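# Move SOC bottle from fridge bin to bench, shut door

## Task

From the two bottles in the refrigerator's bin, lift out the one marked with the letters SOC and set it upright on the bench. The other bottle must stay upright inside the refrigerator, and the refrigerator door must end up closed. If neither bottle carries the SOC lettering, take nothing out, close the door, and then press the CALL key on the operator panel until it latches down. Pressing CALL cannot be undone, so only do it when neither bottle reads SOC.

## Robot and tools

Robot: two UR-style six-joint arms, left_arm and right_arm, each with a two-finger gripper whose fingers can fold. Each arm sits on its own carriage on one shared floor track. left_rail carries left_arm and is always the one toward +y. right_rail carries right_arm. These names do not match left and right in images.

Scene frame: fixed to the table. The table top is z = 0, +z is up, +x is the direction the arms face, and +y is to their left. The track runs along y at x = 0, with y = 0 at its middle, and the table starts at x = 0.17 m. An arm's base is at x = 0, y = its carriage's position_m, z = 0.04 m. Gripper fingers point along the gripper's own +z and close along its y. end_effector_position is the midpoint between the pads when closed; fingertips reach about 33 mm past it at gaps up to 40 mm, and about 9 mm past it when fully open. Printed positions can be off by a few centimetres.

execute_actions takes "actions", a list holding one action (or empty), and optional "cameras" (names, ["all"], or []). An empty actions list returns images of all cameras. An action may have "rows", "steps", "until", and rail commands.

rows: up to 15 rows, each used for one control step of 1/30 s. Each row is one flat list of 18 numbers, all in [-1, 1], covering both arms: left_arm's six joint values (shoulder pan, shoulder lift, elbow, wrist 1, wrist 2, wrist 3), then its gripper position, force_limit, speed; then the same nine for right_arm. Joint values are offsets, scaled so 1.0 = 2.222 rad, measured from that arm's Joint targets as they were when the action began (not from the previous row). Sending the same offset in a later call moves the joint further. To hold an arm still, send zeros for its joints. Joint ranges: pan, lift and the three wrists -6.283 to 6.283 rad, elbow -3.142 to 3.142; asking more than about 0.010 rad beyond a limit refuses the call. Joint targets change at most 3.14 rad/s; big moves may need several calls.

Gripper numbers are absolute commands, not offsets. position: +1 fully open (140 mm), pads meet near -0.8, -1 closes until blocked. force_limit: from -1 (about 14 N) to +1 (about 58 N). speed: -1 slow (about 30 mm/s) to +1 fast (250 mm/s); faster closes grip harder. Both start at +1. To leave a gripper unchanged, resend its last three numbers; a 0 is a real command. Grip near the fingertips: gripping near the palm lets fingers fold and hold narrow items poorly, and fingertips pressed onto a surface fold easily.

steps: 1 to 450, default 15, at least the row count. After the rows end, arms keep heading to the last row's target. until: stops the action early once conditions on left_rail or right_rail fields hold, e.g. {"right_rail": {"position_status": ["!=", "moving"]}}, or {"all": {"status": "ended"}} / {"any": {"status": "ended"}}. Numbers need a comparison (=, !=, <, <=, >, >=). It does not halt arms.

Rails: {"left_rail": {"position_m": p, "speed_m_s": s, "acceleration_factor": a}} sets an absolute carriage position along y in metres (left_rail -0.8 to 1.5, right_rail -1.5 to 0.8), top speed 0.01 to 1 m/s, acceleration factor 0.1 to 1 (times 0.95 m/s2). {"stop": true} brakes it. Carriages must stay about 0.78 m apart. Send a position, then wait with an until on position_status, and let it arrive before precise arm moves or ending. Any bad value refuses the whole call.

Results: Joint positions, velocities and targets per arm (rail in m first, then six joints in rad), end_effector_position (m) and quat wxyz, joint torques, motor temperatures, wrist force/torque in the gripper's own axes, Tool commands, gripper position_measured (counts: 3 open, 230 pads touching), and object_status: 0 moving, 1 blocked while opening, 2 blocked while closing (a grip; check for this), 3 reached target or pads met. Rails report position_m, position_status (moving, done, contact_stop, time_out, stopped, stopped_with_arm, stopped_for_other_arm, stopped_for_other_carriage) and position_answer (taken / not_taken). "joint command not followed" means the clearance check altered that arm's targets.

zoom_image: camera (cam_high, cam_low, cam_bench_left, cam_bench_mid, cam_bench_right, cam_left_wrist, cam_right_wrist) and region [x0, y0, x1, y1] in pixels, at most 504 by 504, from the latest image. Use it to read the bottle lettering. zero_wrist_force: arm; tares that arm's wrist sensor. read_manual: licence texts only. finished_scene: ends the scene for good.

Avoid: dropping anything or putting anything off the table or on the track strip; slamming the door or hitting fixed things; forces near 150 N or joint overloads (faults stop the arm 10 s); the two arms touching or gripping each other; holding heavy loads far out for long (motor heat); a mistaken CALL press.

Each tool is called as name(argument=value, ...) on one line, values as JSON.

## Session

execute_actions(actions=[])

Scene clock: 0.00 s.
left_arm: end_effector_position=(+0.3456, +1.3209, +0.5800) position_measured=3 object_status=3 end_effector_quat_wxyz=(+0.000, +0.000, +1.000, +0.000) | right_arm: end_effector_position=(+0.3456, -1.3668, +0.5800) position_measured=3 object_status=3 end_effector_quat_wxyz=(+0.000, +0.000, +1.000, +0.000)
Joint positions: left_arm=[1.294 -0.316 -1.725 0.971 -0.816 -1.571 -0.316] | right_arm=[-1.394 -0.316 -1.725 0.971 -0.816 -1.571 -0.316]
Joint velocities: within noise
Joint torques (N m): no reading
Motor temperatures (°C): left_arm=[33 30 40 39 53 45] | right_arm=[33 35 37 47 38 51]
Wrist force (N): no reading
Wrist torque (N m): no reading
Wrist force, peak (N): no reading
Joint targets: left_arm=[1.294 -0.316 -1.725 0.971 -0.816 -1.571 -0.316] | right_arm=[-1.394 -0.316 -1.725 0.971 -0.816 -1.571 -0.316]
Tool commands: left_gripper/position=+1.0 left_gripper/force_limit=+1.0 left_gripper/speed=+1.0 right_gripper/position=+1.0 right_gripper/force_limit=+1.0 right_gripper/speed=+1.0
left_rail: position_m=1.294 position_status=done
right_rail: position_m=-1.394 position_status=done

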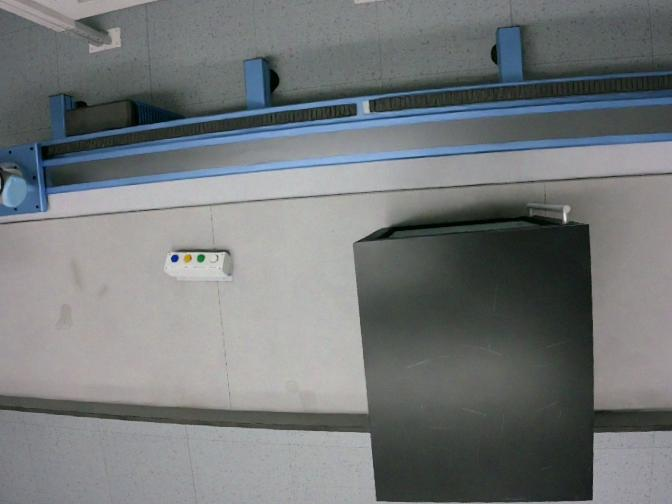

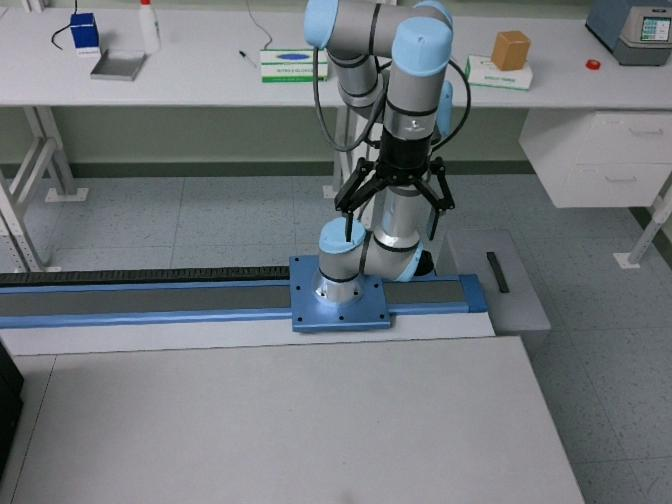

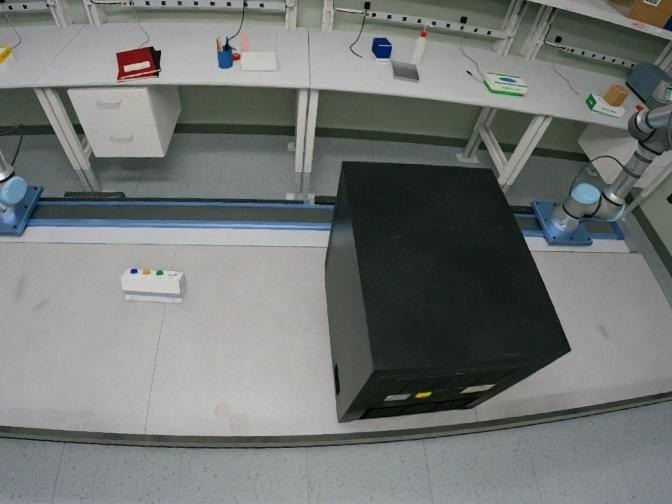

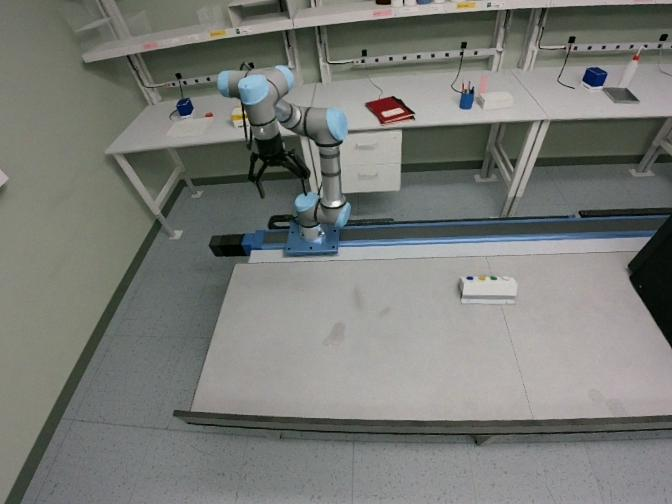

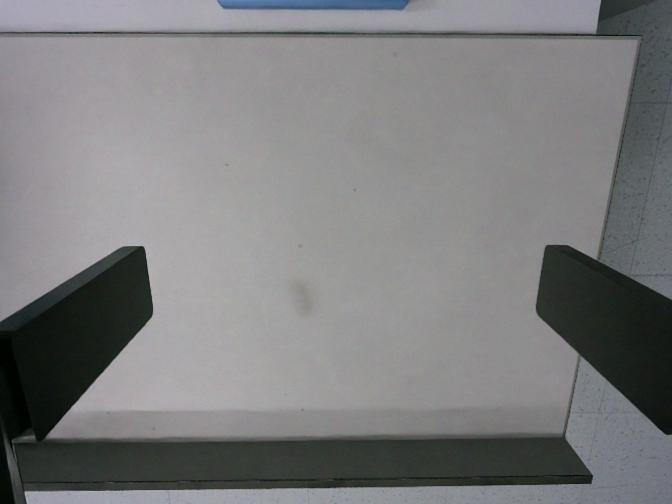

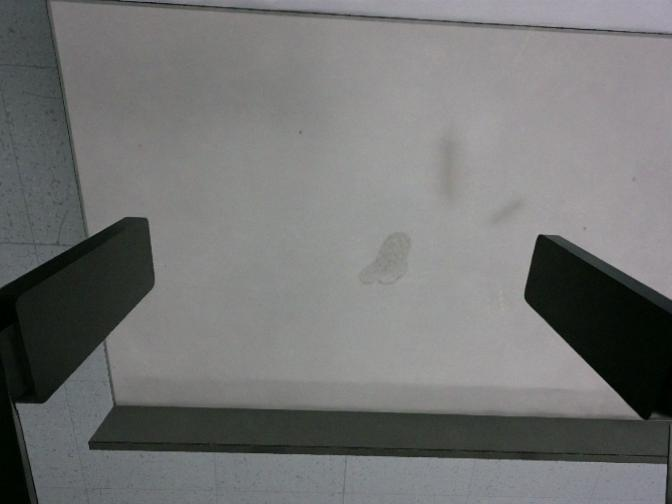

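zoom_image(camera="cam_high", region=[340, 160, 620, 300])

zoom_image(camera="cam_bench_mid", region=[100, 240, 220, 330])

Scaled by 1.800 from the camera's 672x504 image, which has a finer 960x720 frame.

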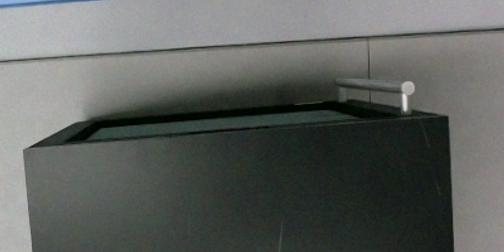

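Scaled by 4.200 from the camera's 672x504 image, which has a finer 960x720 frame.

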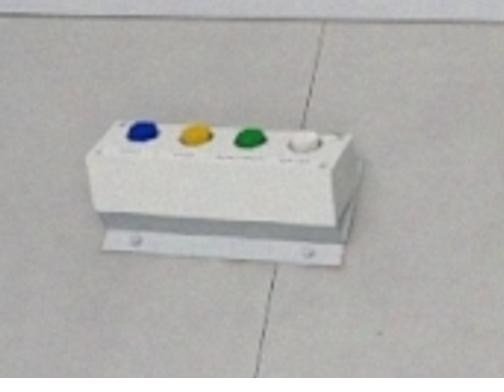

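execute_actions(actions=[{"rows":[[-0.1,-0.107,0.362,-0.608,0,-0.636,1,-1,-1,0,0,0,0,0,0,1,-1,-1]],"steps":50,"left_rail":{"position_m":1.1}}])

execute_actions(actions=[{"rows":[[-0.111,-0.107,0.362,-0.609,0,-0.636,1,-1,-1,0,0,0,0,0,0,1,-1,-1]],"steps":60}], cameras=["cam_left_wrist","cam_high","cam_bench_mid"])

Scene clock: 7.73 s.
left_arm: end_effector_position=(+0.5090, +0.9514, +0.5188) position_measured=3 object_status=3 end_effector_quat_wxyz=(+0.162, -0.518, +0.765, -0.346) | right_arm: end_effector_position=(+0.3456, -1.3668, +0.5800) position_measured=3 object_status=3 end_effector_quat_wxyz=(+0.000, +0.000, +1.000, +0.000)
Joint positions: left_arm=[1.1 -0.538 -1.963 1.775 -2.167 -1.571 -1.729] | right_arm=[-1.394 -0.316 -1.725 0.971 -0.816 -1.571 -0.316]
Joint torques (N m): left_arm=[-9.3 -20.77 -18.01 -6.74 -0.48 -1.87] | right_arm=[0.8 -13.4 -19.49 -2.79 0.01 -0.1]
Wrist force (N): left_arm=[0.5 0.5 0.5] | right_arm=[0.1 0.1 -0.2]
Wrist torque (N m): left_arm=[-0.18 -0.16 0.20] | right_arm=[0.02 -0.01 -0.01]
Wrist force, peak (N): left_arm=[8.1 1.7 -9.7] | right_arm=[0.1 0.6 -0.3]
Joint targets: left_arm=[1.100 -0.538 -1.963 1.775 -2.167 -1.571 -1.729] | right_arm=[-1.394 -0.316 -1.725 0.971 -0.816 -1.571 -0.316]
left_rail: position_m=1.100 position_status=done
right_rail: position_m=-1.394 position_status=done

Scene clock: 9.93 s.
left_arm: end_effector_position=(+0.3950, +0.8938, +0.5007) position_measured=3 object_status=3 end_effector_quat_wxyz=(+0.271, +0.653, -0.270, +0.653) | right_arm: end_effector_position=(+0.3456, -1.3668, +0.5800) position_measured=3 object_status=3 end_effector_quat_wxyz=(+0.000, +0.000, +1.000, +0.000)
Joint positions: left_arm=[1.1 -0.785 -2.201 2.579 -3.52 -1.571 -3.142] | right_arm=[-1.394 -0.316 -1.725 0.971 -0.816 -1.571 -0.316]
Joint torques (N m): left_arm=[-9.3 -8.99 -15.22 -5.26 -0.43 -1.93] | right_arm=[-0.11 -14.33 -18.98 -2.87 -0.12 -0.23]
Wrist force (N): left_arm=[-0.4 0.7 1.2] | right_arm=[0.3 0.2 0.0]
Wrist torque (N m): left_arm=[0.16 -0.33 0.12] | right_arm=[0.04 -0.07 0.00]
Wrist force, peak (N): left_arm=[-6.5 8.9 8.3] | right_arm=[0.2 0.3 -0.5]
Joint targets: left_arm=[1.100 -0.785 -2.201 2.579 -3.520 -1.571 -3.142] | right_arm=[-1.394 -0.316 -1.725 0.971 -0.816 -1.571 -0.316]
left_rail: position_m=1.100 position_status=done
right_rail: position_m=-1.394 position_status=done
Images, in order (width x height): cam_high 672x504, cam_bench_mid 672x504, cam_left_wrist 672x504.

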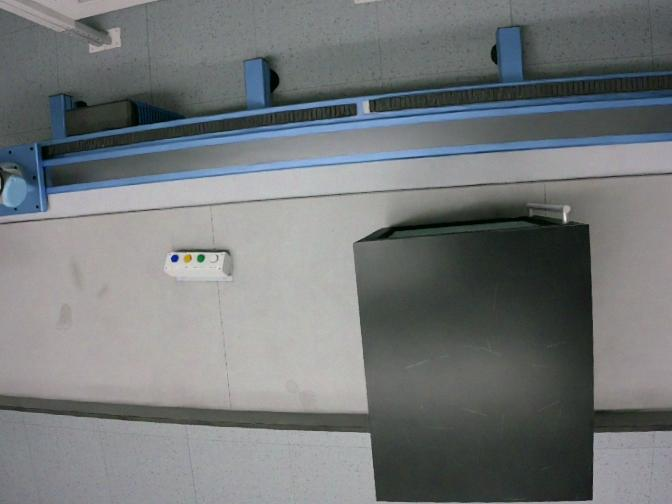

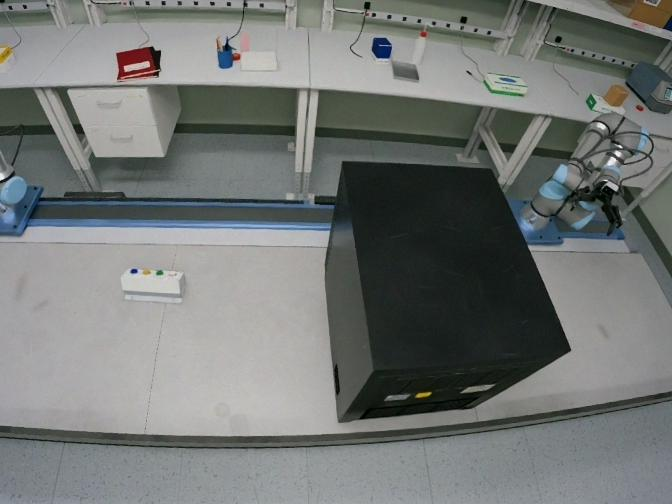

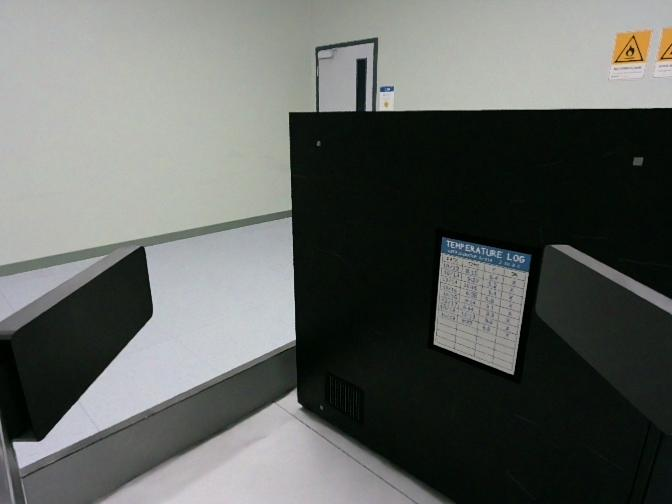

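execute_actions(actions=[{"rows":[[-0.682,0,0,0,0.567,0,1,-1,-1,0,0,0,0,0,0,1,-1,-1]],"steps":60,"left_rail":{"position_m":1.2}}], cameras=["cam_left_wrist"])

Scene clock: 16.37 s.
left_arm: end_effector_position=(+0.1808, +0.7578, +0.5007) position_measured=3 object_status=3 end_effector_quat_wxyz=(+0.352, +0.614, -0.351, +0.613) | right_arm: end_effector_position=(+0.3456, -1.3668, +0.5800) position_measured=3 object_status=3 end_effector_quat_wxyz=(+0.000, +0.000, +1.000, +0.000)
Joint positions: left_arm=[1.2 -2.3 -2.201 2.579 -3.52 -0.311 -3.142] | right_arm=[-1.394 -0.316 -1.725 0.971 -0.816 -1.571 -0.316]
Joint torques (N m): left_arm=[-9.77 16.03 -28.86 1.59 1.63 -0.8] | right_arm=[-0.65 -13.86 -17.97 -2.87 -0.19 -0.16]
Wrist force (N): left_arm=[-0.1 0.2 1.0] | right_arm=[0.2 0.2 -0.4]
Wrist torque (N m): left_arm=[0.07 -0.39 0.12] | right_arm=[0.05 -0.04 0.00]
Wrist force, peak (N): left_arm=[-0.3 4.8 -0.1] | right_arm=[0.3 0.4 -0.3]
Joint targets: left_arm=[1.200 -2.300 -2.201 2.579 -3.520 -0.311 -3.142] | right_arm=[-1.394 -0.316 -1.725 0.971 -0.816 -1.571 -0.316]
left_rail: position_m=1.200 position_status=done
right_rail: position_m=-1.394 position_status=done
Images, in order (width x height): cam_left_wrist 672x504.

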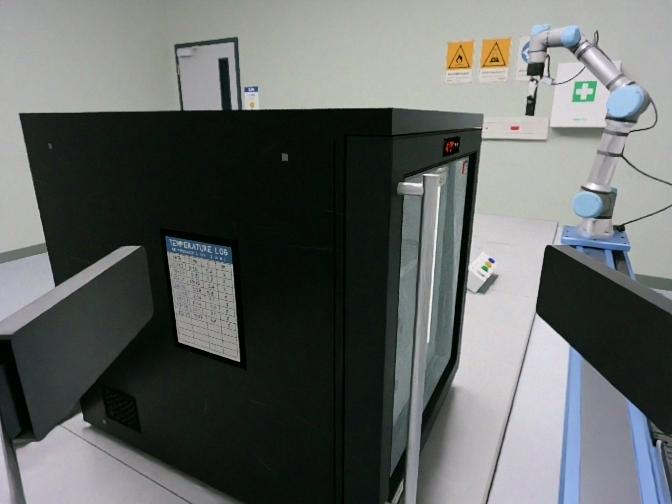

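execute_actions(actions=[{"rows":[[0.045,0.543,-0.305,-0.238,0.266,0,0.3,-1,-1,0,0,0,0,0,0,1,-1,-1]],"steps":60,"left_rail":{"position_m":1.107}}], cameras=["cam_left_wrist"])

Scene clock: 23.13 s.
left_arm: end_effector_position=(+0.1215, +0.5395, +0.3495) position_measured=91 object_status=3 end_effector_quat_wxyz=(+0.123, +0.696, -0.123, +0.696) | right_arm: end_effector_position=(+0.3456, -1.3668, +0.5800) position_measured=3 object_status=3 end_effector_quat_wxyz=(+0.000, +0.000, +1.000, +0.000)
Joint positions: left_arm=[1.107 -2.2 -0.994 1.902 -4.049 0.28 -3.142] | right_arm=[-1.394 -0.316 -1.725 0.971 -0.816 -1.571 -0.316]
Joint torques (N m): left_arm=[9.09 -28.5 -20.6 -2.03 1.58 1.29] | right_arm=[-0.57 -14.24 -18.66 -2.96 -0.33 -0.11]
Wrist force (N): left_arm=[-0.1 0.7 1.1] | right_arm=[0.0 0.1 0.0]
Wrist torque (N m): left_arm=[0.18 -0.43 0.12] | right_arm=[0.02 0.00 0.00]
Wrist force, peak (N): left_arm=[12.1 -5.3 1.0] | right_arm=[0.1 0.6 -0.3]
Joint targets: left_arm=[1.107 -2.200 -0.994 1.902 -4.049 0.280 -3.142] | right_arm=[-1.394 -0.316 -1.725 0.971 -0.816 -1.571 -0.316]
left_rail: position_m=1.107 position_status=done
right_rail: position_m=-1.394 position_status=done
Images, in order (width x height): cam_left_wrist 672x504.

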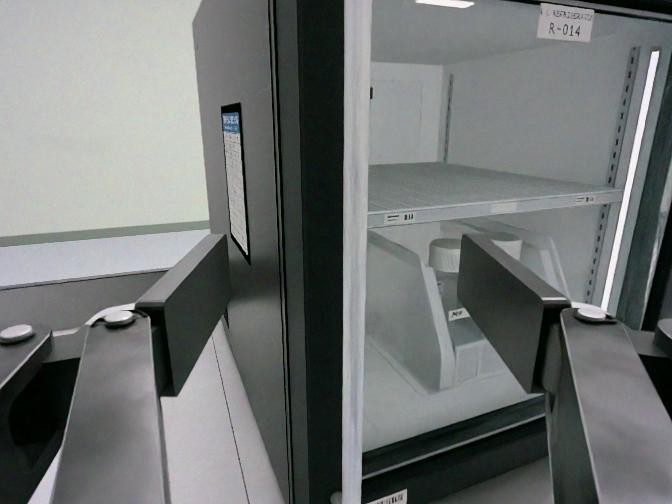

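execute_actions(actions=[{"rows":[[0.0565,0.003,-0.007,0.0036,-0.0564,0,-0.05,-1,-1,0,0,0,0,0,0,1,-1,-1]],"steps":40}], cameras=["cam_left_wrist"])

Scene clock: 26.40 s.
left_arm: end_effector_position=(+0.1782, +0.5174, +0.3501) position_measured=135 object_status=3 end_effector_quat_wxyz=(+0.123, +0.697, -0.122, +0.696) | right_arm: end_effector_position=(+0.3456, -1.3668, +0.5800) position_measured=3 object_status=3 end_effector_quat_wxyz=(+0.000, +0.000, +1.000, +0.000)
Joint positions: left_arm=[1.107 -2.075 -0.988 1.886 -4.041 0.155 -3.142] | right_arm=[-1.394 -0.316 -1.725 0.971 -0.816 -1.571 -0.316]
Joint torques (N m): left_arm=[9 -29.09 -20.28 3.51 -1.33 1.69] | right_arm=[-0.67 -13.49 -18.7 -3.11 -0.25 -0.02]
Wrist force (N): left_arm=[-0.2 0.2 1.0] | right_arm=[0.2 0.3 -0.4]
Wrist torque (N m): left_arm=[0.07 -0.43 0.11] | right_arm=[0.07 -0.04 0.00]
Wrist force, peak (N): left_arm=[-0.3 0.9 -6.2] | right_arm=[0.4 0.3 -0.3]
Joint targets: left_arm=[1.107 -2.075 -0.988 1.886 -4.041 0.155 -3.142] | right_arm=[-1.394 -0.316 -1.725 0.971 -0.816 -1.571 -0.316]
left_rail: position_m=1.107 position_status=done
right_rail: position_m=-1.394 position_status=done
Images, in order (width x height): cam_left_wrist 672x504.

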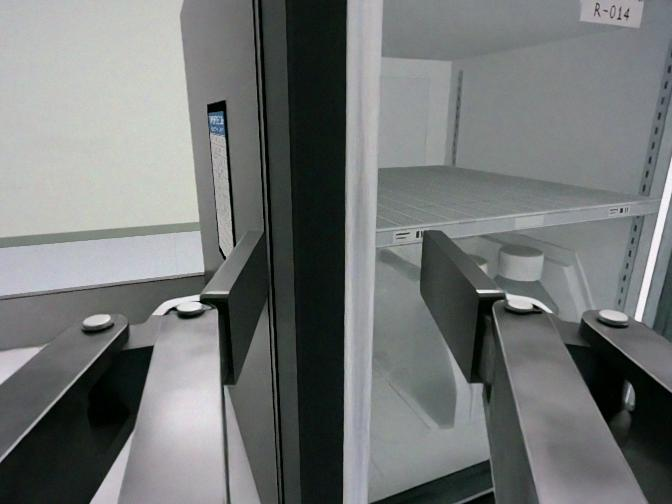

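execute_actions(actions=[{"rows":[[0.0221,0.0067,-0.0131,0.0064,-0.0221,0,-0.05,-1,-1,0,0,0,0,0,0,1,-1,-1]],"steps":30}], cameras=["cam_left_wrist"])

execute_actions(actions=[{"rows":[[0,0,0,0,0,0,-1,0.2,-1,0,0,0,0,0,0,1,-1,-1]],"steps":100}], cameras=["cam_left_wrist"])

Scene clock: 29.47 s.
left_arm: end_effector_position=(+0.1978, +0.5038, +0.3501) position_measured=135 object_status=3 end_effector_quat_wxyz=(+0.123, +0.697, -0.122, +0.696) | right_arm: end_effector_position=(+0.3456, -1.3668, +0.5800) position_measured=3 object_status=3 end_effector_quat_wxyz=(+0.000, +0.000, +1.000, +0.000)
Joint positions: left_arm=[1.107 -2.026 -0.973 1.857 -4.027 0.106 -3.142] | right_arm=[-1.394 -0.316 -1.725 0.971 -0.816 -1.571 -0.316]
Joint torques (N m): left_arm=[9.18 -30.65 -21.4 3.25 -1.36 1.65] | right_arm=[-0.52 -13.45 -18.91 -3.22 -0.29 -0.13]
Wrist force (N): left_arm=[0.0 0.4 1.2] | right_arm=[0.0 0.1 -0.1]
Wrist torque (N m): left_arm=[0.11 -0.46 0.12] | right_arm=[0.03 0.00 0.00]
Wrist force, peak (N): left_arm=[0.0 -0.7 -3.6] | right_arm=[0.0 0.3 -0.5]
Joint targets: left_arm=[1.107 -2.026 -0.973 1.857 -4.027 0.106 -3.142] | right_arm=[-1.394 -0.316 -1.725 0.971 -0.816 -1.571 -0.316]
left_rail: position_m=1.107 position_status=done
right_rail: position_m=-1.394 position_status=done
Images, in order (width x height): cam_left_wrist 672x504.

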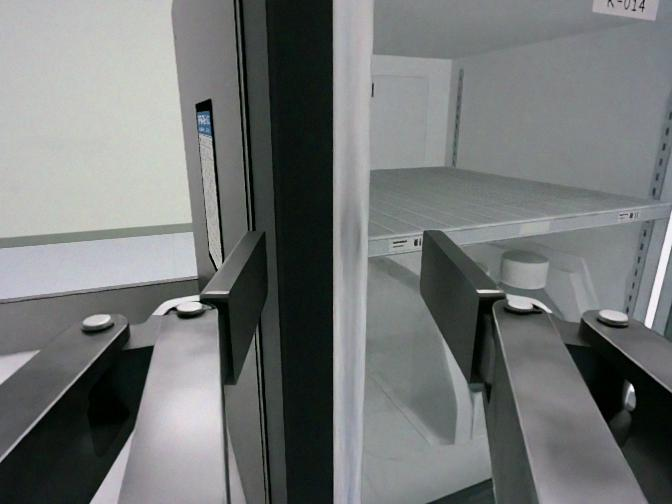

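Scene clock: 33.00 s.
left_arm: end_effector_position=(+0.1978, +0.5038, +0.3501) position_measured=232 object_status=3 end_effector_quat_wxyz=(+0.123, +0.697, -0.122, +0.696) | right_arm: end_effector_position=(+0.3456, -1.3668, +0.5800) position_measured=3 object_status=3 end_effector_quat_wxyz=(+0.000, +0.000, +1.000, +0.000)
Joint positions: left_arm=[1.107 -2.026 -0.973 1.857 -4.027 0.106 -3.142] | right_arm=[-1.394 -0.316 -1.725 0.971 -0.816 -1.571 -0.316]
Joint torques (N m): left_arm=[8.65 -30.21 -20.5 3.16 -1.13 1.68] | right_arm=[-1.01 -13.45 -17.61 -3.18 -0.2 -0.08]
Wrist force (N): left_arm=[0.1 0.3 1.4] | right_arm=[0.4 0.0 -0.2]
Wrist torque (N m): left_arm=[0.08 -0.50 0.12] | right_arm=[0.00 -0.07 0.00]
Wrist force, peak (N): left_arm=[0.0 0.6 1.8] | right_arm=[0.3 0.3 -0.4]
Joint targets: left_arm=[1.107 -2.026 -0.973 1.857 -4.027 0.106 -3.142] | right_arm=[-1.394 -0.316 -1.725 0.971 -0.816 -1.571 -0.316]
left_rail: position_m=1.107 position_status=done
right_rail: position_m=-1.394 position_status=done
Images, in order (width x height): cam_left_wrist 672x504.

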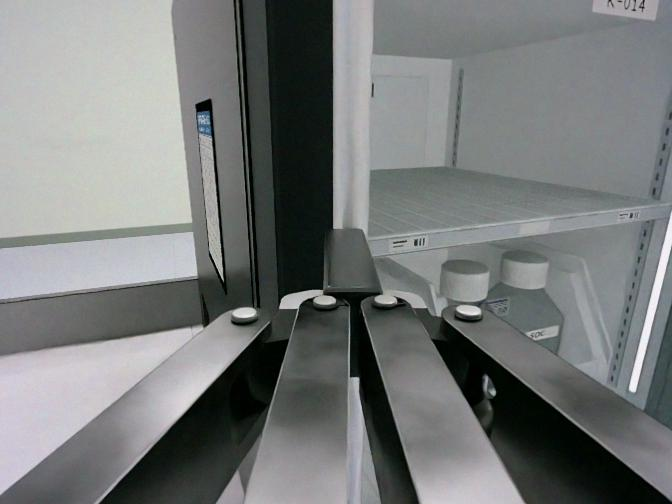

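zoom_image(camera="cam_left_wrist", region=[320, 180, 600, 390])

Scaled by 1.800 from the camera's 672x504 image, which has a finer 960x720 frame.

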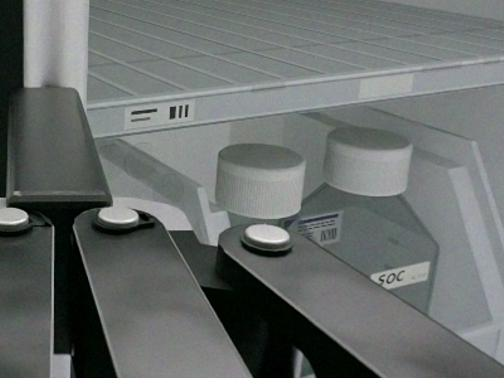

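execute_actions(actions=[{"rows":[[0,0,0,0,0,0,-0.05,-1,0,0,0,0,0,0,0,1,-1,-1]],"steps":25}])

execute_actions(actions=[{"rows":[[0.0231,0.0035,-0.0068,0.0032,-0.0229,0,-0.05,-1,0,0,0,0,0,0,0,1,-1,-1]],"steps":30}])

execute_actions(actions=[{"rows":[[0,0,0,0,0,0,-1,0,-1,0,0,0,0,0,0,1,-1,-1]],"steps":90}], cameras=["cam_left_wrist"])

Scene clock: 35.60 s.
left_arm: end_effector_position=(+0.1978, +0.5038, +0.3501) position_measured=135 object_status=3 end_effector_quat_wxyz=(+0.123, +0.697, -0.122, +0.696) | right_arm: end_effector_position=(+0.3456, -1.3668, +0.5800) position_measured=3 object_status=3 end_effector_quat_wxyz=(+0.000, +0.000, +1.000, +0.000)
Joint positions: left_arm=[1.107 -2.026 -0.973 1.857 -4.027 0.106 -3.142] | right_arm=[-1.394 -0.316 -1.725 0.971 -0.816 -1.571 -0.316]
Joint torques (N m): left_arm=[9.39 -29.79 -21.02 3.06 -0.85 1.69] | right_arm=[-0.63 -13.13 -18.88 -3.3 -0.25 -0.2]
Wrist force (N): left_arm=[-0.3 0.6 1.4] | right_arm=[0.0 0.1 -0.1]
Wrist torque (N m): left_arm=[0.15 -0.40 0.11] | right_arm=[0.03 0.00 0.00]
Wrist force, peak (N): left_arm=[-0.1 0.4 1.6] | right_arm=[-0.1 0.1 -0.6]
Joint targets: left_arm=[1.107 -2.026 -0.973 1.857 -4.027 0.106 -3.142] | right_arm=[-1.394 -0.316 -1.725 0.971 -0.816 -1.571 -0.316]
left_rail: position_m=1.107 position_status=done
right_rail: position_m=-1.394 position_status=done

Scene clock: 36.80 s.
left_arm: end_effector_position=(+0.2215, +0.4952, +0.3500) position_measured=135 object_status=3 end_effector_quat_wxyz=(+0.123, +0.697, -0.122, +0.696) | right_arm: end_effector_position=(+0.3456, -1.3668, +0.5800) position_measured=3 object_status=3 end_effector_quat_wxyz=(+0.000, +0.000, +1.000, +0.000)
Joint positions: left_arm=[1.107 -1.974 -0.965 1.842 -4.02 0.055 -3.142] | right_arm=[-1.394 -0.316 -1.725 0.971 -0.816 -1.571 -0.316]
Joint torques (N m): left_arm=[9.68 -30.33 -22.1 3.22 -1.46 1.66] | right_arm=[-0.73 -13.98 -17.8 -3.17 -0.22 -0.06]
Wrist force (N): left_arm=[0.0 0.3 1.5] | right_arm=[-0.1 0.2 -0.3]
Wrist torque (N m): left_arm=[0.09 -0.47 0.12] | right_arm=[0.05 0.02 0.00]
Wrist force, peak (N): left_arm=[0.1 1.0 -3.8] | right_arm=[0.3 0.4 -0.2]
Joint targets: left_arm=[1.107 -1.974 -0.965 1.842 -4.020 0.055 -3.142] | right_arm=[-1.394 -0.316 -1.725 0.971 -0.816 -1.571 -0.316]
left_rail: position_m=1.107 position_status=done
right_rail: position_m=-1.394 position_status=done

Scene clock: 40.00 s.
left_arm: end_effector_position=(+0.2210, +0.4937, +0.3500) position_measured=210 object_status=2 end_effector_quat_wxyz=(+0.125, +0.696, -0.124, +0.696) | right_arm: end_effector_position=(+0.3456, -1.3668, +0.5800) position_measured=3 object_status=3 end_effector_quat_wxyz=(+0.000, +0.000, +1.000, +0.000)
Joint positions: left_arm=[1.107 -1.974 -0.965 1.842 -4.02 0.05 -3.142] | right_arm=[-1.394 -0.316 -1.725 0.971 -0.816 -1.571 -0.316]
Joint torques (N m): left_arm=[9.39 -60.08 0.76 -6.41 11.39 1.66] | right_arm=[-0.7 -13.93 -17.85 -3.27 -0.36 -0.12]
Wrist force (N): left_arm=[0.3 39.5 9.9] | right_arm=[-0.2 0.1 -0.2]
Wrist torque (N m): left_arm=[-0.68 -0.48 -0.04] | right_arm=[0.02 0.04 -0.01]
Wrist force, peak (N): left_arm=[0.4 42.2 11.2] | right_arm=[0.2 0.3 -0.4]
Joint targets: left_arm=[1.107 -1.974 -0.965 1.842 -4.020 0.055 -3.142] | right_arm=[-1.394 -0.316 -1.725 0.971 -0.816 -1.571 -0.316]
left_rail: position_m=1.107 position_status=done
right_rail: position_m=-1.394 position_status=done
Images, in order (width x height): cam_left_wrist 672x504.

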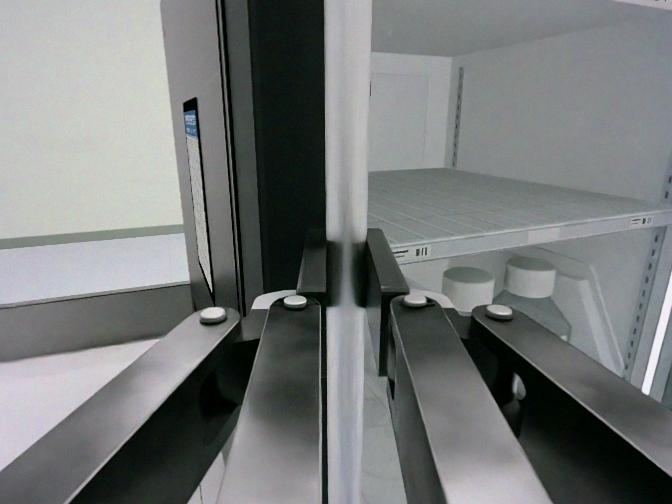

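execute_actions(actions=[{"rows":[[-0.0022,0.0026,-0.0051,0.0026,0.0051,0,-1,0,-1,0,0,0,0,0,0,1,-1,-1],[-0.0044,0.0052,-0.0102,0.0051,0.0102,0,-1,0,-1,0,0,0,0,0,0,1,-1,-1],[-0.0087,0.0103,-0.0204,0.0102,0.0204,0,-1,0,-1,0,0,0,0,0,0,1,-1,-1],[-0.0131,0.0155,-0.0307,0.0153,0.0307,0,-1,0,-1,0,0,0,0,0,0,1,-1,-1],[-0.0174,0.0207,-0.0409,0.0204,0.0409,0,-1,0,-1,0,0,0,0,0,0,1,-1,-1],[-0.0218,0.0259,-0.0511,0.0256,0.0511,0,-1,0,-1,0,0,0,0,0,0,1,-1,-1],[-0.0262,0.031,-0.0613,0.0307,0.0613,0,-1,0,-1,0,0,0,0,0,0,1,-1,-1],[-0.0305,0.0362,-0.0715,0.0358,0.0715,0,-1,0,-1,0,0,0,0,0,0,1,-1,-1],[-0.0349,0.0414,-0.0818,0.0409,0.0818,0,-1,0,-1,0,0,0,0,0,0,1,-1,-1],[-0.0392,0.0465,-0.092,0.046,0.092,0,-1,0,-1,0,0,0,0,0,0,1,-1,-1],[-0.0436,0.0517,-0.1022,0.0511,0.1022,0,-1,0,-1,0,0,0,0,0,0,1,-1,-1]],"steps":40}], cameras=["cam_left_wrist","cam_high"])

Scene clock: 44.20 s.
left_arm: end_effector_position=(+0.1490, +0.4751, +0.3500) position_measured=210 object_status=2 end_effector_quat_wxyz=(+0.084, +0.702, -0.084, +0.702) | right_arm: end_effector_position=(+0.3456, -1.3668, +0.5800) position_measured=3 object_status=3 end_effector_quat_wxyz=(+0.000, +0.000, +1.000, +0.000)
Joint positions: left_arm=[1.107 -2.071 -0.85 1.615 -3.906 0.262 -3.142] | right_arm=[-1.394 -0.316 -1.725 0.971 -0.816 -1.571 -0.316]
Joint torques (N m): left_arm=[-13.12 -42.57 -19.51 1.67 11.42 1.77] | right_arm=[-1.35 -14.24 -17.92 -3.53 -0.33 -0.06]
Wrist force (N): left_arm=[-6.0 32.7 24.0] | right_arm=[0.0 0.0 -0.2]
Wrist torque (N m): left_arm=[-0.25 -0.35 -0.10] | right_arm=[0.00 0.00 0.00]
Wrist force, peak (N): left_arm=[-0.6 34.2 36.4] | right_arm=[-0.1 0.5 -0.1]
Joint targets: left_arm=[1.107 -2.071 -0.850 1.615 -3.906 0.282 -3.142] | right_arm=[-1.394 -0.316 -1.725 0.971 -0.816 -1.571 -0.316]
left_rail: position_m=1.107 position_status=done
right_rail: position_m=-1.394 position_status=done
Images, in order (width x height): cam_high 672x504, cam_left_wrist 672x504.

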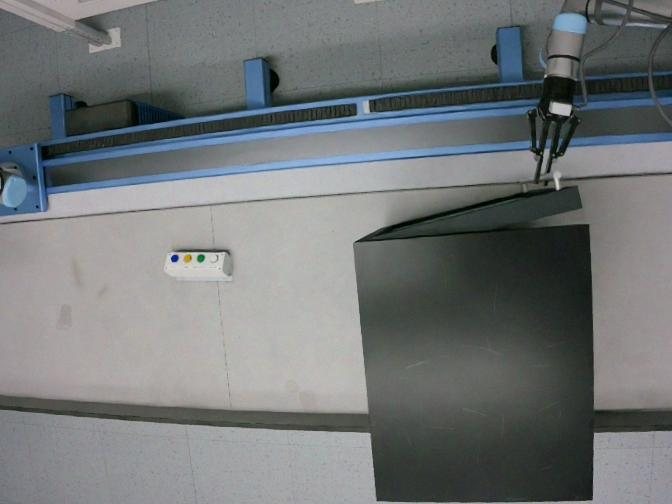

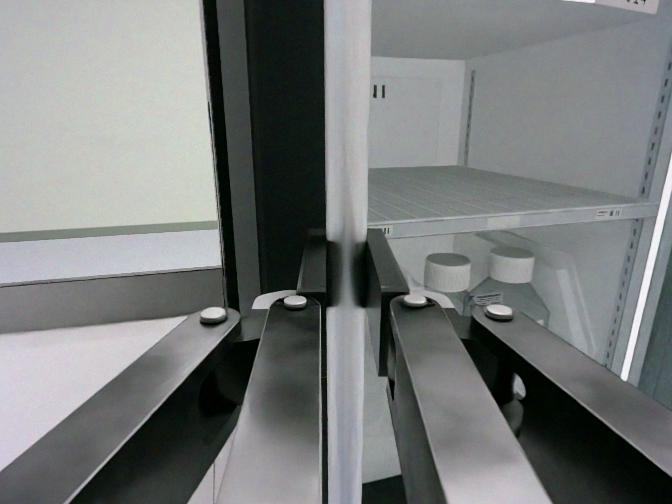

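execute_actions(actions=[{"rows":[[-0.0025,0.007,-0.0138,0.0069,0.0084,0,-1,0,-1,0,0,0,0,0,0,1,-1,-1],[-0.005,0.0138,-0.0276,0.0138,0.0168,0,-1,0,-1,0,0,0,0,0,0,1,-1,-1],[-0.0075,0.0207,-0.0414,0.0207,0.0252,0,-1,0,-1,0,0,0,0,0,0,1,-1,-1],[-0.01,0.0276,-0.0552,0.0276,0.0336,0,-1,0,-1,0,0,0,0,0,0,1,-1,-1],[-0.0125,0.0345,-0.069,0.0345,0.042,0,-1,0,-1,0,0,0,0,0,0,1,-1,-1],[-0.015,0.0414,-0.0828,0.0413,0.0504,0,-1,0,-1,0,0,0,0,0,0,1,-1,-1],[-0.0175,0.0483,-0.0966,0.0482,0.0588,0,-1,0,-1,0,0,0,0,0,0,1,-1,-1],[-0.02,0.0552,-0.1104,0.0551,0.0671,0,-1,0,-1,0,0,0,0,0,0,1,-1,-1],[-0.0225,0.0621,-0.1242,0.062,0.0755,0,-1,0,-1,0,0,0,0,0,0,1,-1,-1],[-0.025,0.069,-0.138,0.0689,0.0839,0,-1,0,-1,0,0,0,0,0,0,1,-1,-1]],"steps":40}])

execute_actions(actions=[{"rows":[[0,0,0,0,0,0,-0.2,0,-1,0,0,0,0,0,0,1,-1,-1]],"steps":75}], cameras=["cam_left_wrist","cam_high"])

Scene clock: 47.50 s.
left_arm: end_effector_position=(+0.0801, +0.4454, +0.3498) position_measured=210 object_status=2 end_effector_quat_wxyz=(+0.048, +0.706, -0.047, +0.705) | right_arm: end_effector_position=(+0.3456, -1.3668, +0.5800) position_measured=3 object_status=3 end_effector_quat_wxyz=(+0.000, +0.000, +1.000, +0.000)
Joint positions: left_arm=[1.107 -2.127 -0.697 1.308 -3.753 0.422 -3.142] | right_arm=[-1.394 -0.316 -1.725 0.971 -0.816 -1.571 -0.316]
Joint torques (N m): left_arm=[-20.82 -47.66 -23.61 2.66 11.39 1.59] | right_arm=[-1.67 -14.37 -17.79 -3.39 -0.5 -0.05]
Wrist force (N): left_arm=[-3.6 32.2 26.5] | right_arm=[-0.1 0.3 0.0]
Wrist torque (N m): left_arm=[-0.36 -0.37 -0.01] | right_arm=[0.05 0.02 0.00]
Wrist force, peak (N): left_arm=[28.6 37.9 28.8] | right_arm=[0.0 0.3 -0.6]
Joint targets: left_arm=[1.107 -2.127 -0.697 1.308 -3.753 0.468 -3.142] | right_arm=[-1.394 -0.316 -1.725 0.971 -0.816 -1.571 -0.316]
left_rail: position_m=1.107 position_status=done
right_rail: position_m=-1.394 position_status=done

Scene clock: 50.20 s.
left_arm: end_effector_position=(+0.0817, +0.4598, +0.3498) position_measured=154 object_status=3 end_effector_quat_wxyz=(+0.031, +0.706, -0.031, +0.706) | right_arm: end_effector_position=(+0.3456, -1.3668, +0.5800) position_measured=3 object_status=3 end_effector_quat_wxyz=(+0.000, +0.000, +1.000, +0.000)
Joint positions: left_arm=[1.107 -2.127 -0.697 1.308 -3.753 0.468 -3.142] | right_arm=[-1.394 -0.316 -1.725 0.971 -0.816 -1.571 -0.316]
Joint torques (N m): left_arm=[9.44 -48.49 -13.63 -1.32 -0.58 1.73] | right_arm=[-1.52 -14.15 -17.43 -3.45 -0.45 -0.12]
Wrist force (N): left_arm=[0.5 0.9 1.1] | right_arm=[-0.1 0.2 -0.1]
Wrist torque (N m): left_arm=[0.22 -0.56 0.11] | right_arm=[0.04 0.02 0.00]
Wrist force, peak (N): left_arm=[-3.8 32.3 26.6] | right_arm=[0.1 0.5 -0.2]
Joint targets: left_arm=[1.107 -2.127 -0.697 1.308 -3.753 0.468 -3.142] | right_arm=[-1.394 -0.316 -1.725 0.971 -0.816 -1.571 -0.316]
left_rail: position_m=1.107 position_status=done
right_rail: position_m=-1.394 position_status=done
Images, in order (width x height): cam_high 672x504, cam_left_wrist 672x504.

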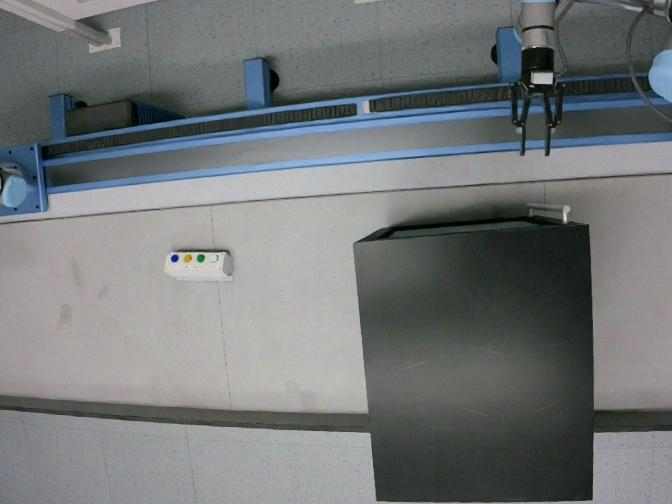

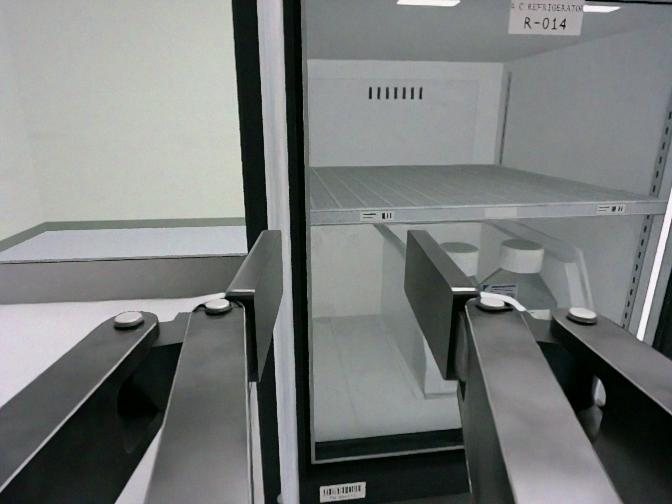

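execute_actions(actions=[{"rows":[[-0.0779,-0.6769,0.572,0.1049,-0.3506,0,-0.2,0,-1,0.8357,0.4163,-0.011,0.3011,-0.995,0.1422,0.1,-1,-1]],"steps":75,"left_rail":{"position_m":1.2}}])

execute_actions(actions=[{"right_rail":{"position_m":-0.45},"steps":120,"until":{"right_rail":{"position_status":["!=","moving"]}}}], cameras=["cam_right_wrist","cam_left_wrist","cam_high"])

Scene clock: 59.30 s.
left_arm: end_effector_position=(+0.0817, +0.5528, +0.3498) position_measured=154 object_status=3 end_effector_quat_wxyz=(+0.031, +0.706, -0.031, +0.706) | right_arm: end_effector_position=(+0.3456, -1.3668, +0.5800) position_measured=117 object_status=3 end_effector_quat_wxyz=(+0.000, +0.000, +1.000, +0.000)
Joint positions: left_arm=[1.2 -2.127 -0.697 1.308 -3.753 0.468 -3.142] | right_arm=[-1.394 -0.316 -1.725 0.971 -0.816 -1.571 -0.316]
Joint torques (N m): left_arm=[-8 -57.6 -24.78 3.24 1.32 1.74] | right_arm=[-1.54 -13.67 -17.39 -3.6 -0.46 -0.11]
Wrist force (N): left_arm=[0.6 1.0 1.2] | right_arm=[0.2 0.0 -0.3]
Wrist torque (N m): left_arm=[0.24 -0.59 0.11] | right_arm=[0.00 -0.04 0.00]
Wrist force, peak (N): left_arm=[0.2 3.2 1.5] | right_arm=[0.3 0.4 -0.3]
Joint targets: left_arm=[1.200 -2.127 -0.697 1.308 -3.753 0.468 -3.142] | right_arm=[-1.394 -0.316 -1.725 0.971 -0.816 -1.571 -0.316]
left_rail: position_m=1.200 position_status=done
right_rail: position_m=-1.394 position_status=done
led back after a hold (left arm): the arm was led back toward your command in small steps, so it may still be short of it.
joint command not followed: on one or more control steps a check withheld the commanded joint targets of the left arm, and it was not sent them on those steps.
cause: while a carriage moves, is told to move, or has just stopped, the clearance check judges arm commands more strictly, and it could not pass these joint targets: it found too little room between the arms, or a fault had stopped an arm; next, move the arms while the carriages stand.
joint command not followed: on one or more control steps a check withheld the commanded joint targets of the right arm, and it was not sent them on those steps.
cause: while a carriage moves, is told to move, or has just stopped, the clearance check judges arm commands more strictly, and it could not pass these joint targets: it found too little room between the arms, or a fault had stopped an arm; next, move the arms while the carriages stand.

Scene clock: 61.57 s.
left_arm: end_effector_position=(+0.0817, +0.5528, +0.3498) position_measured=154 object_status=3 end_effector_quat_wxyz=(+0.031, +0.706, -0.031, +0.706) | right_arm: end_effector_position=(+0.3456, -0.4228, +0.5800) position_measured=117 object_status=3 end_effector_quat_wxyz=(+0.000, +0.000, +1.000, +0.000)
Joint positions: left_arm=[1.2 -2.127 -0.697 1.308 -3.753 0.468 -3.142] | right_arm=[-0.45 -0.316 -1.725 0.971 -0.816 -1.571 -0.316]
Joint torques (N m): left_arm=[-8.45 -58.58 -24.81 3.77 1.15 1.64] | right_arm=[-1.8 -12.88 -17.17 -3.47 -0.36 0.04]
Wrist force (N): left_arm=[0.7 0.8 1.2] | right_arm=[0.1 0.1 -0.3]
Wrist torque (N m): left_arm=[0.19 -0.62 0.11] | right_arm=[0.01 -0.03 0.00]
Wrist force, peak (N): left_arm=[0.8 1.2 1.4] | right_arm=[0.1 -2.3 -0.2]
Joint targets: left_arm=[1.200 -2.127 -0.697 1.308 -3.753 0.468 -3.142] | right_arm=[-0.450 -0.316 -1.725 0.971 -0.816 -1.571 -0.316]
Tool commands: left_gripper/position=-0.2 left_gripper/force_limit=+0.0 left_gripper/speed=-1.0 right_gripper/position=+0.1 right_gripper/force_limit=-1.0 right_gripper/speed=-1.0
left_rail: position_m=1.200 position_status=done
right_rail: position_m=-0.450 position_status=done
Images, in order (width x height): cam_high 672x504, cam_left_wrist 672x504, cam_right_wrist 672x504.

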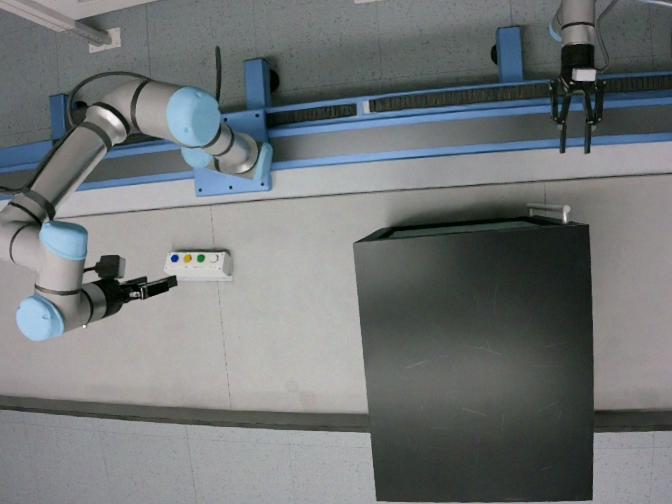

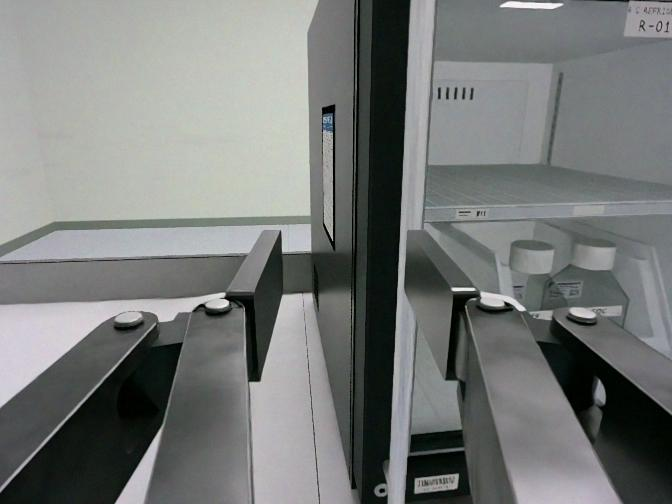

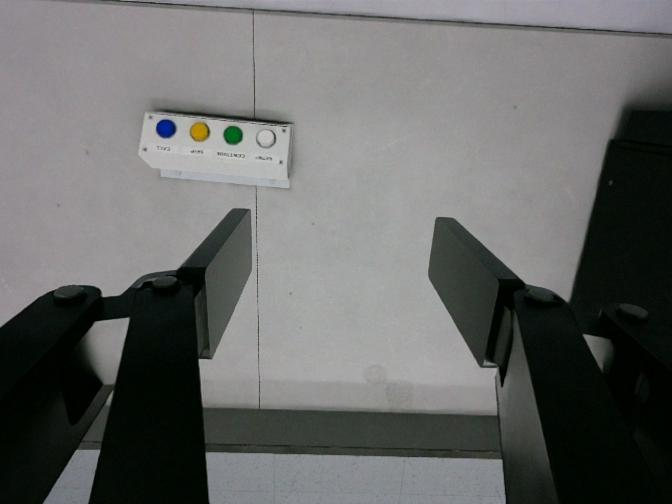

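execute_actions(actions=[{"rows":[[-0.0779,-0.6769,0.572,0.1049,-0.3506,0,-0.2,0,-1,0.8492,0,0,0,0,0,0.1,-1,-1]],"steps":60}])

execute_actions(actions=[{"rows":[[0,0,0,0,0,0,-0.2,0,-1,0,0.3983,0.0205,0.2877,-0.9424,0.1422,0.1,-1,-1]],"steps":60}])

execute_actions(actions=[{"right_rail":{"position_m":-0.4},"steps":60,"until":{"right_rail":{"position_status":["!=","moving"]}}}], cameras=["cam_right_wrist","cam_left_wrist","cam_high"])

Scene clock: 68.23 s.
left_arm: end_effector_position=(+0.1810, +0.7578, +0.5008) position_measured=154 object_status=3 end_effector_quat_wxyz=(+0.352, +0.614, -0.351, +0.614) | right_arm: end_effector_position=(-0.1333, -0.1300, +0.5800) position_measured=117 object_status=3 end_effector_quat_wxyz=(+0.000, +0.810, -0.587, +0.000)
Joint positions: left_arm=[1.2 -2.3 -2.201 2.579 -3.52 -0.311 -3.142] | right_arm=[-0.45 1.571 -1.725 0.971 -0.816 -1.571 -0.316]
Joint torques (N m): left_arm=[-9.02 -6.46 -14.29 2.27 -1.37 1.71] | right_arm=[7.69 -20.36 -17.15 -3.73 -1.23 -0.09]
Wrist force (N): left_arm=[0.4 1.1 1.3] | right_arm=[0.2 0.0 -0.3]
Wrist torque (N m): left_arm=[0.27 -0.54 0.12] | right_arm=[0.00 -0.03 0.00]
Wrist force, peak (N): left_arm=[-8.7 1.7 12.4] | right_arm=[-1.2 -8.3 -0.1]
Joint targets: left_arm=[1.200 -2.300 -2.201 2.579 -3.520 -0.311 -3.142] | right_arm=[-0.450 1.571 -1.725 0.971 -0.816 -1.571 -0.316]
left_rail: position_m=1.200 position_status=done
right_rail: position_m=-0.450 position_status=done

Scene clock: 70.43 s.
left_arm: end_effector_position=(+0.1810, +0.7578, +0.5008) position_measured=154 object_status=3 end_effector_quat_wxyz=(+0.352, +0.614, -0.351, +0.614) | right_arm: end_effector_position=(+0.0314, -0.0774, +0.4418) position_measured=117 object_status=3 end_effector_quat_wxyz=(+0.187, +0.705, -0.467, +0.500)
Joint positions: left_arm=[1.2 -2.3 -2.201 2.579 -3.52 -0.311 -3.142] | right_arm=[-0.45 1.571 -1.177 1.007 -0.361 -2.129 -0.076]
Joint torques (N m): left_arm=[-9.32 -6.8 -14.42 2.26 -1.39 1.62] | right_arm=[6.68 -54.88 -32.74 -1.6 0.65 -1.86]
Wrist force (N): left_arm=[0.2 1.1 1.4] | right_arm=[-0.1 -0.7 -0.2]
Wrist torque (N m): left_arm=[0.26 -0.51 0.11] | right_arm=[-0.26 -0.29 -0.01]
Wrist force, peak (N): left_arm=[0.4 1.1 1.5] | right_arm=[-18.5 -7.2 -0.6]
Joint targets: left_arm=[1.200 -2.300 -2.201 2.579 -3.520 -0.311 -3.142] | right_arm=[-0.450 1.571 -1.177 1.007 -0.361 -2.129 -0.076]
left_rail: position_m=1.200 position_status=done
right_rail: position_m=-0.450 position_status=done
led back after a hold (right arm): the arm was led back toward your command in small steps, so it may still be short of it.
joint command not followed: on one or more control steps a check withheld the commanded joint targets of the right arm, and it was not sent them on those steps.
cause: the commanded joint targets, or the way to them, would bring two parts of the arm too close to each other (its gripper and another part of the arm, with joints 5 (wrist 1) to 7 (wrist 3) between them, 26 mm apart when it was first held).

Scene clock: 71.17 s.
left_arm: end_effector_position=(+0.1810, +0.7578, +0.5008) position_measured=154 object_status=3 end_effector_quat_wxyz=(+0.352, +0.614, -0.351, +0.614) | right_arm: end_effector_position=(+0.0314, -0.0274, +0.4418) position_measured=117 object_status=3 end_effector_quat_wxyz=(+0.187, +0.705, -0.467, +0.500)
Joint positions: left_arm=[1.2 -2.3 -2.201 2.579 -3.52 -0.311 -3.142] | right_arm=[-0.4 1.571 -1.177 1.007 -0.361 -2.129 -0.076]
Joint torques (N m): left_arm=[-9.56 -6.59 -13.99 2.15 -1.61 1.69] | right_arm=[0.98 -35.1 -28.06 0.17 -0.78 -1.84]
Wrist force (N): left_arm=[0.3 0.9 1.4] | right_arm=[0.0 -0.7 -0.2]
Wrist torque (N m): left_arm=[0.20 -0.53 0.12] | right_arm=[-0.25 -0.32 -0.02]
Wrist force, peak (N): left_arm=[0.5 0.7 1.5] | right_arm=[2.1 0.6 1.6]
Joint targets: left_arm=[1.200 -2.300 -2.201 2.579 -3.520 -0.311 -3.142] | right_arm=[-0.400 1.571 -1.177 1.007 -0.361 -2.129 -0.076]
Tool commands: left_gripper/position=-0.2 left_gripper/force_limit=+0.0 left_gripper/speed=-1.0 right_gripper/position=+0.1 right_gripper/force_limit=-1.0 right_gripper/speed=-1.0
left_rail: position_m=1.200 position_status=done
right_rail: position_m=-0.400 position_status=done
Images, in order (width x height): cam_high 672x504, cam_left_wrist 672x504, cam_right_wrist 672x504.

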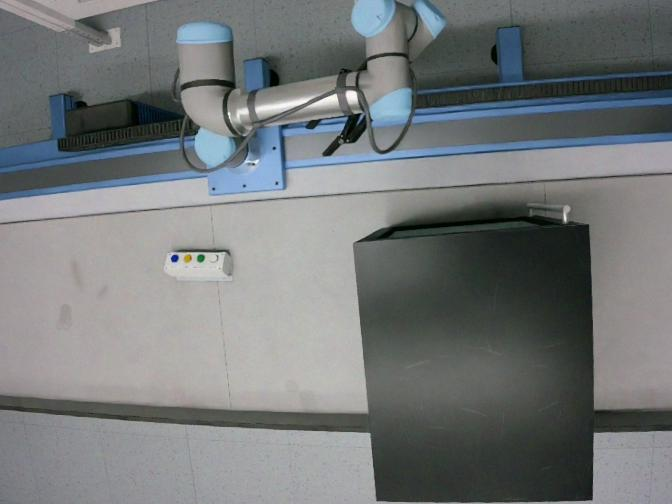

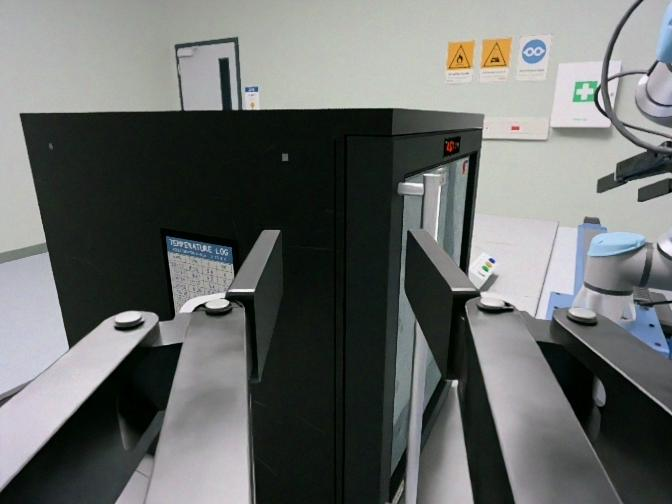

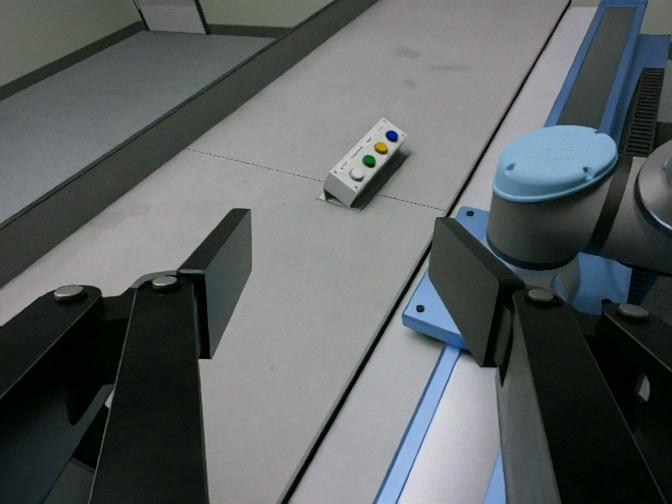

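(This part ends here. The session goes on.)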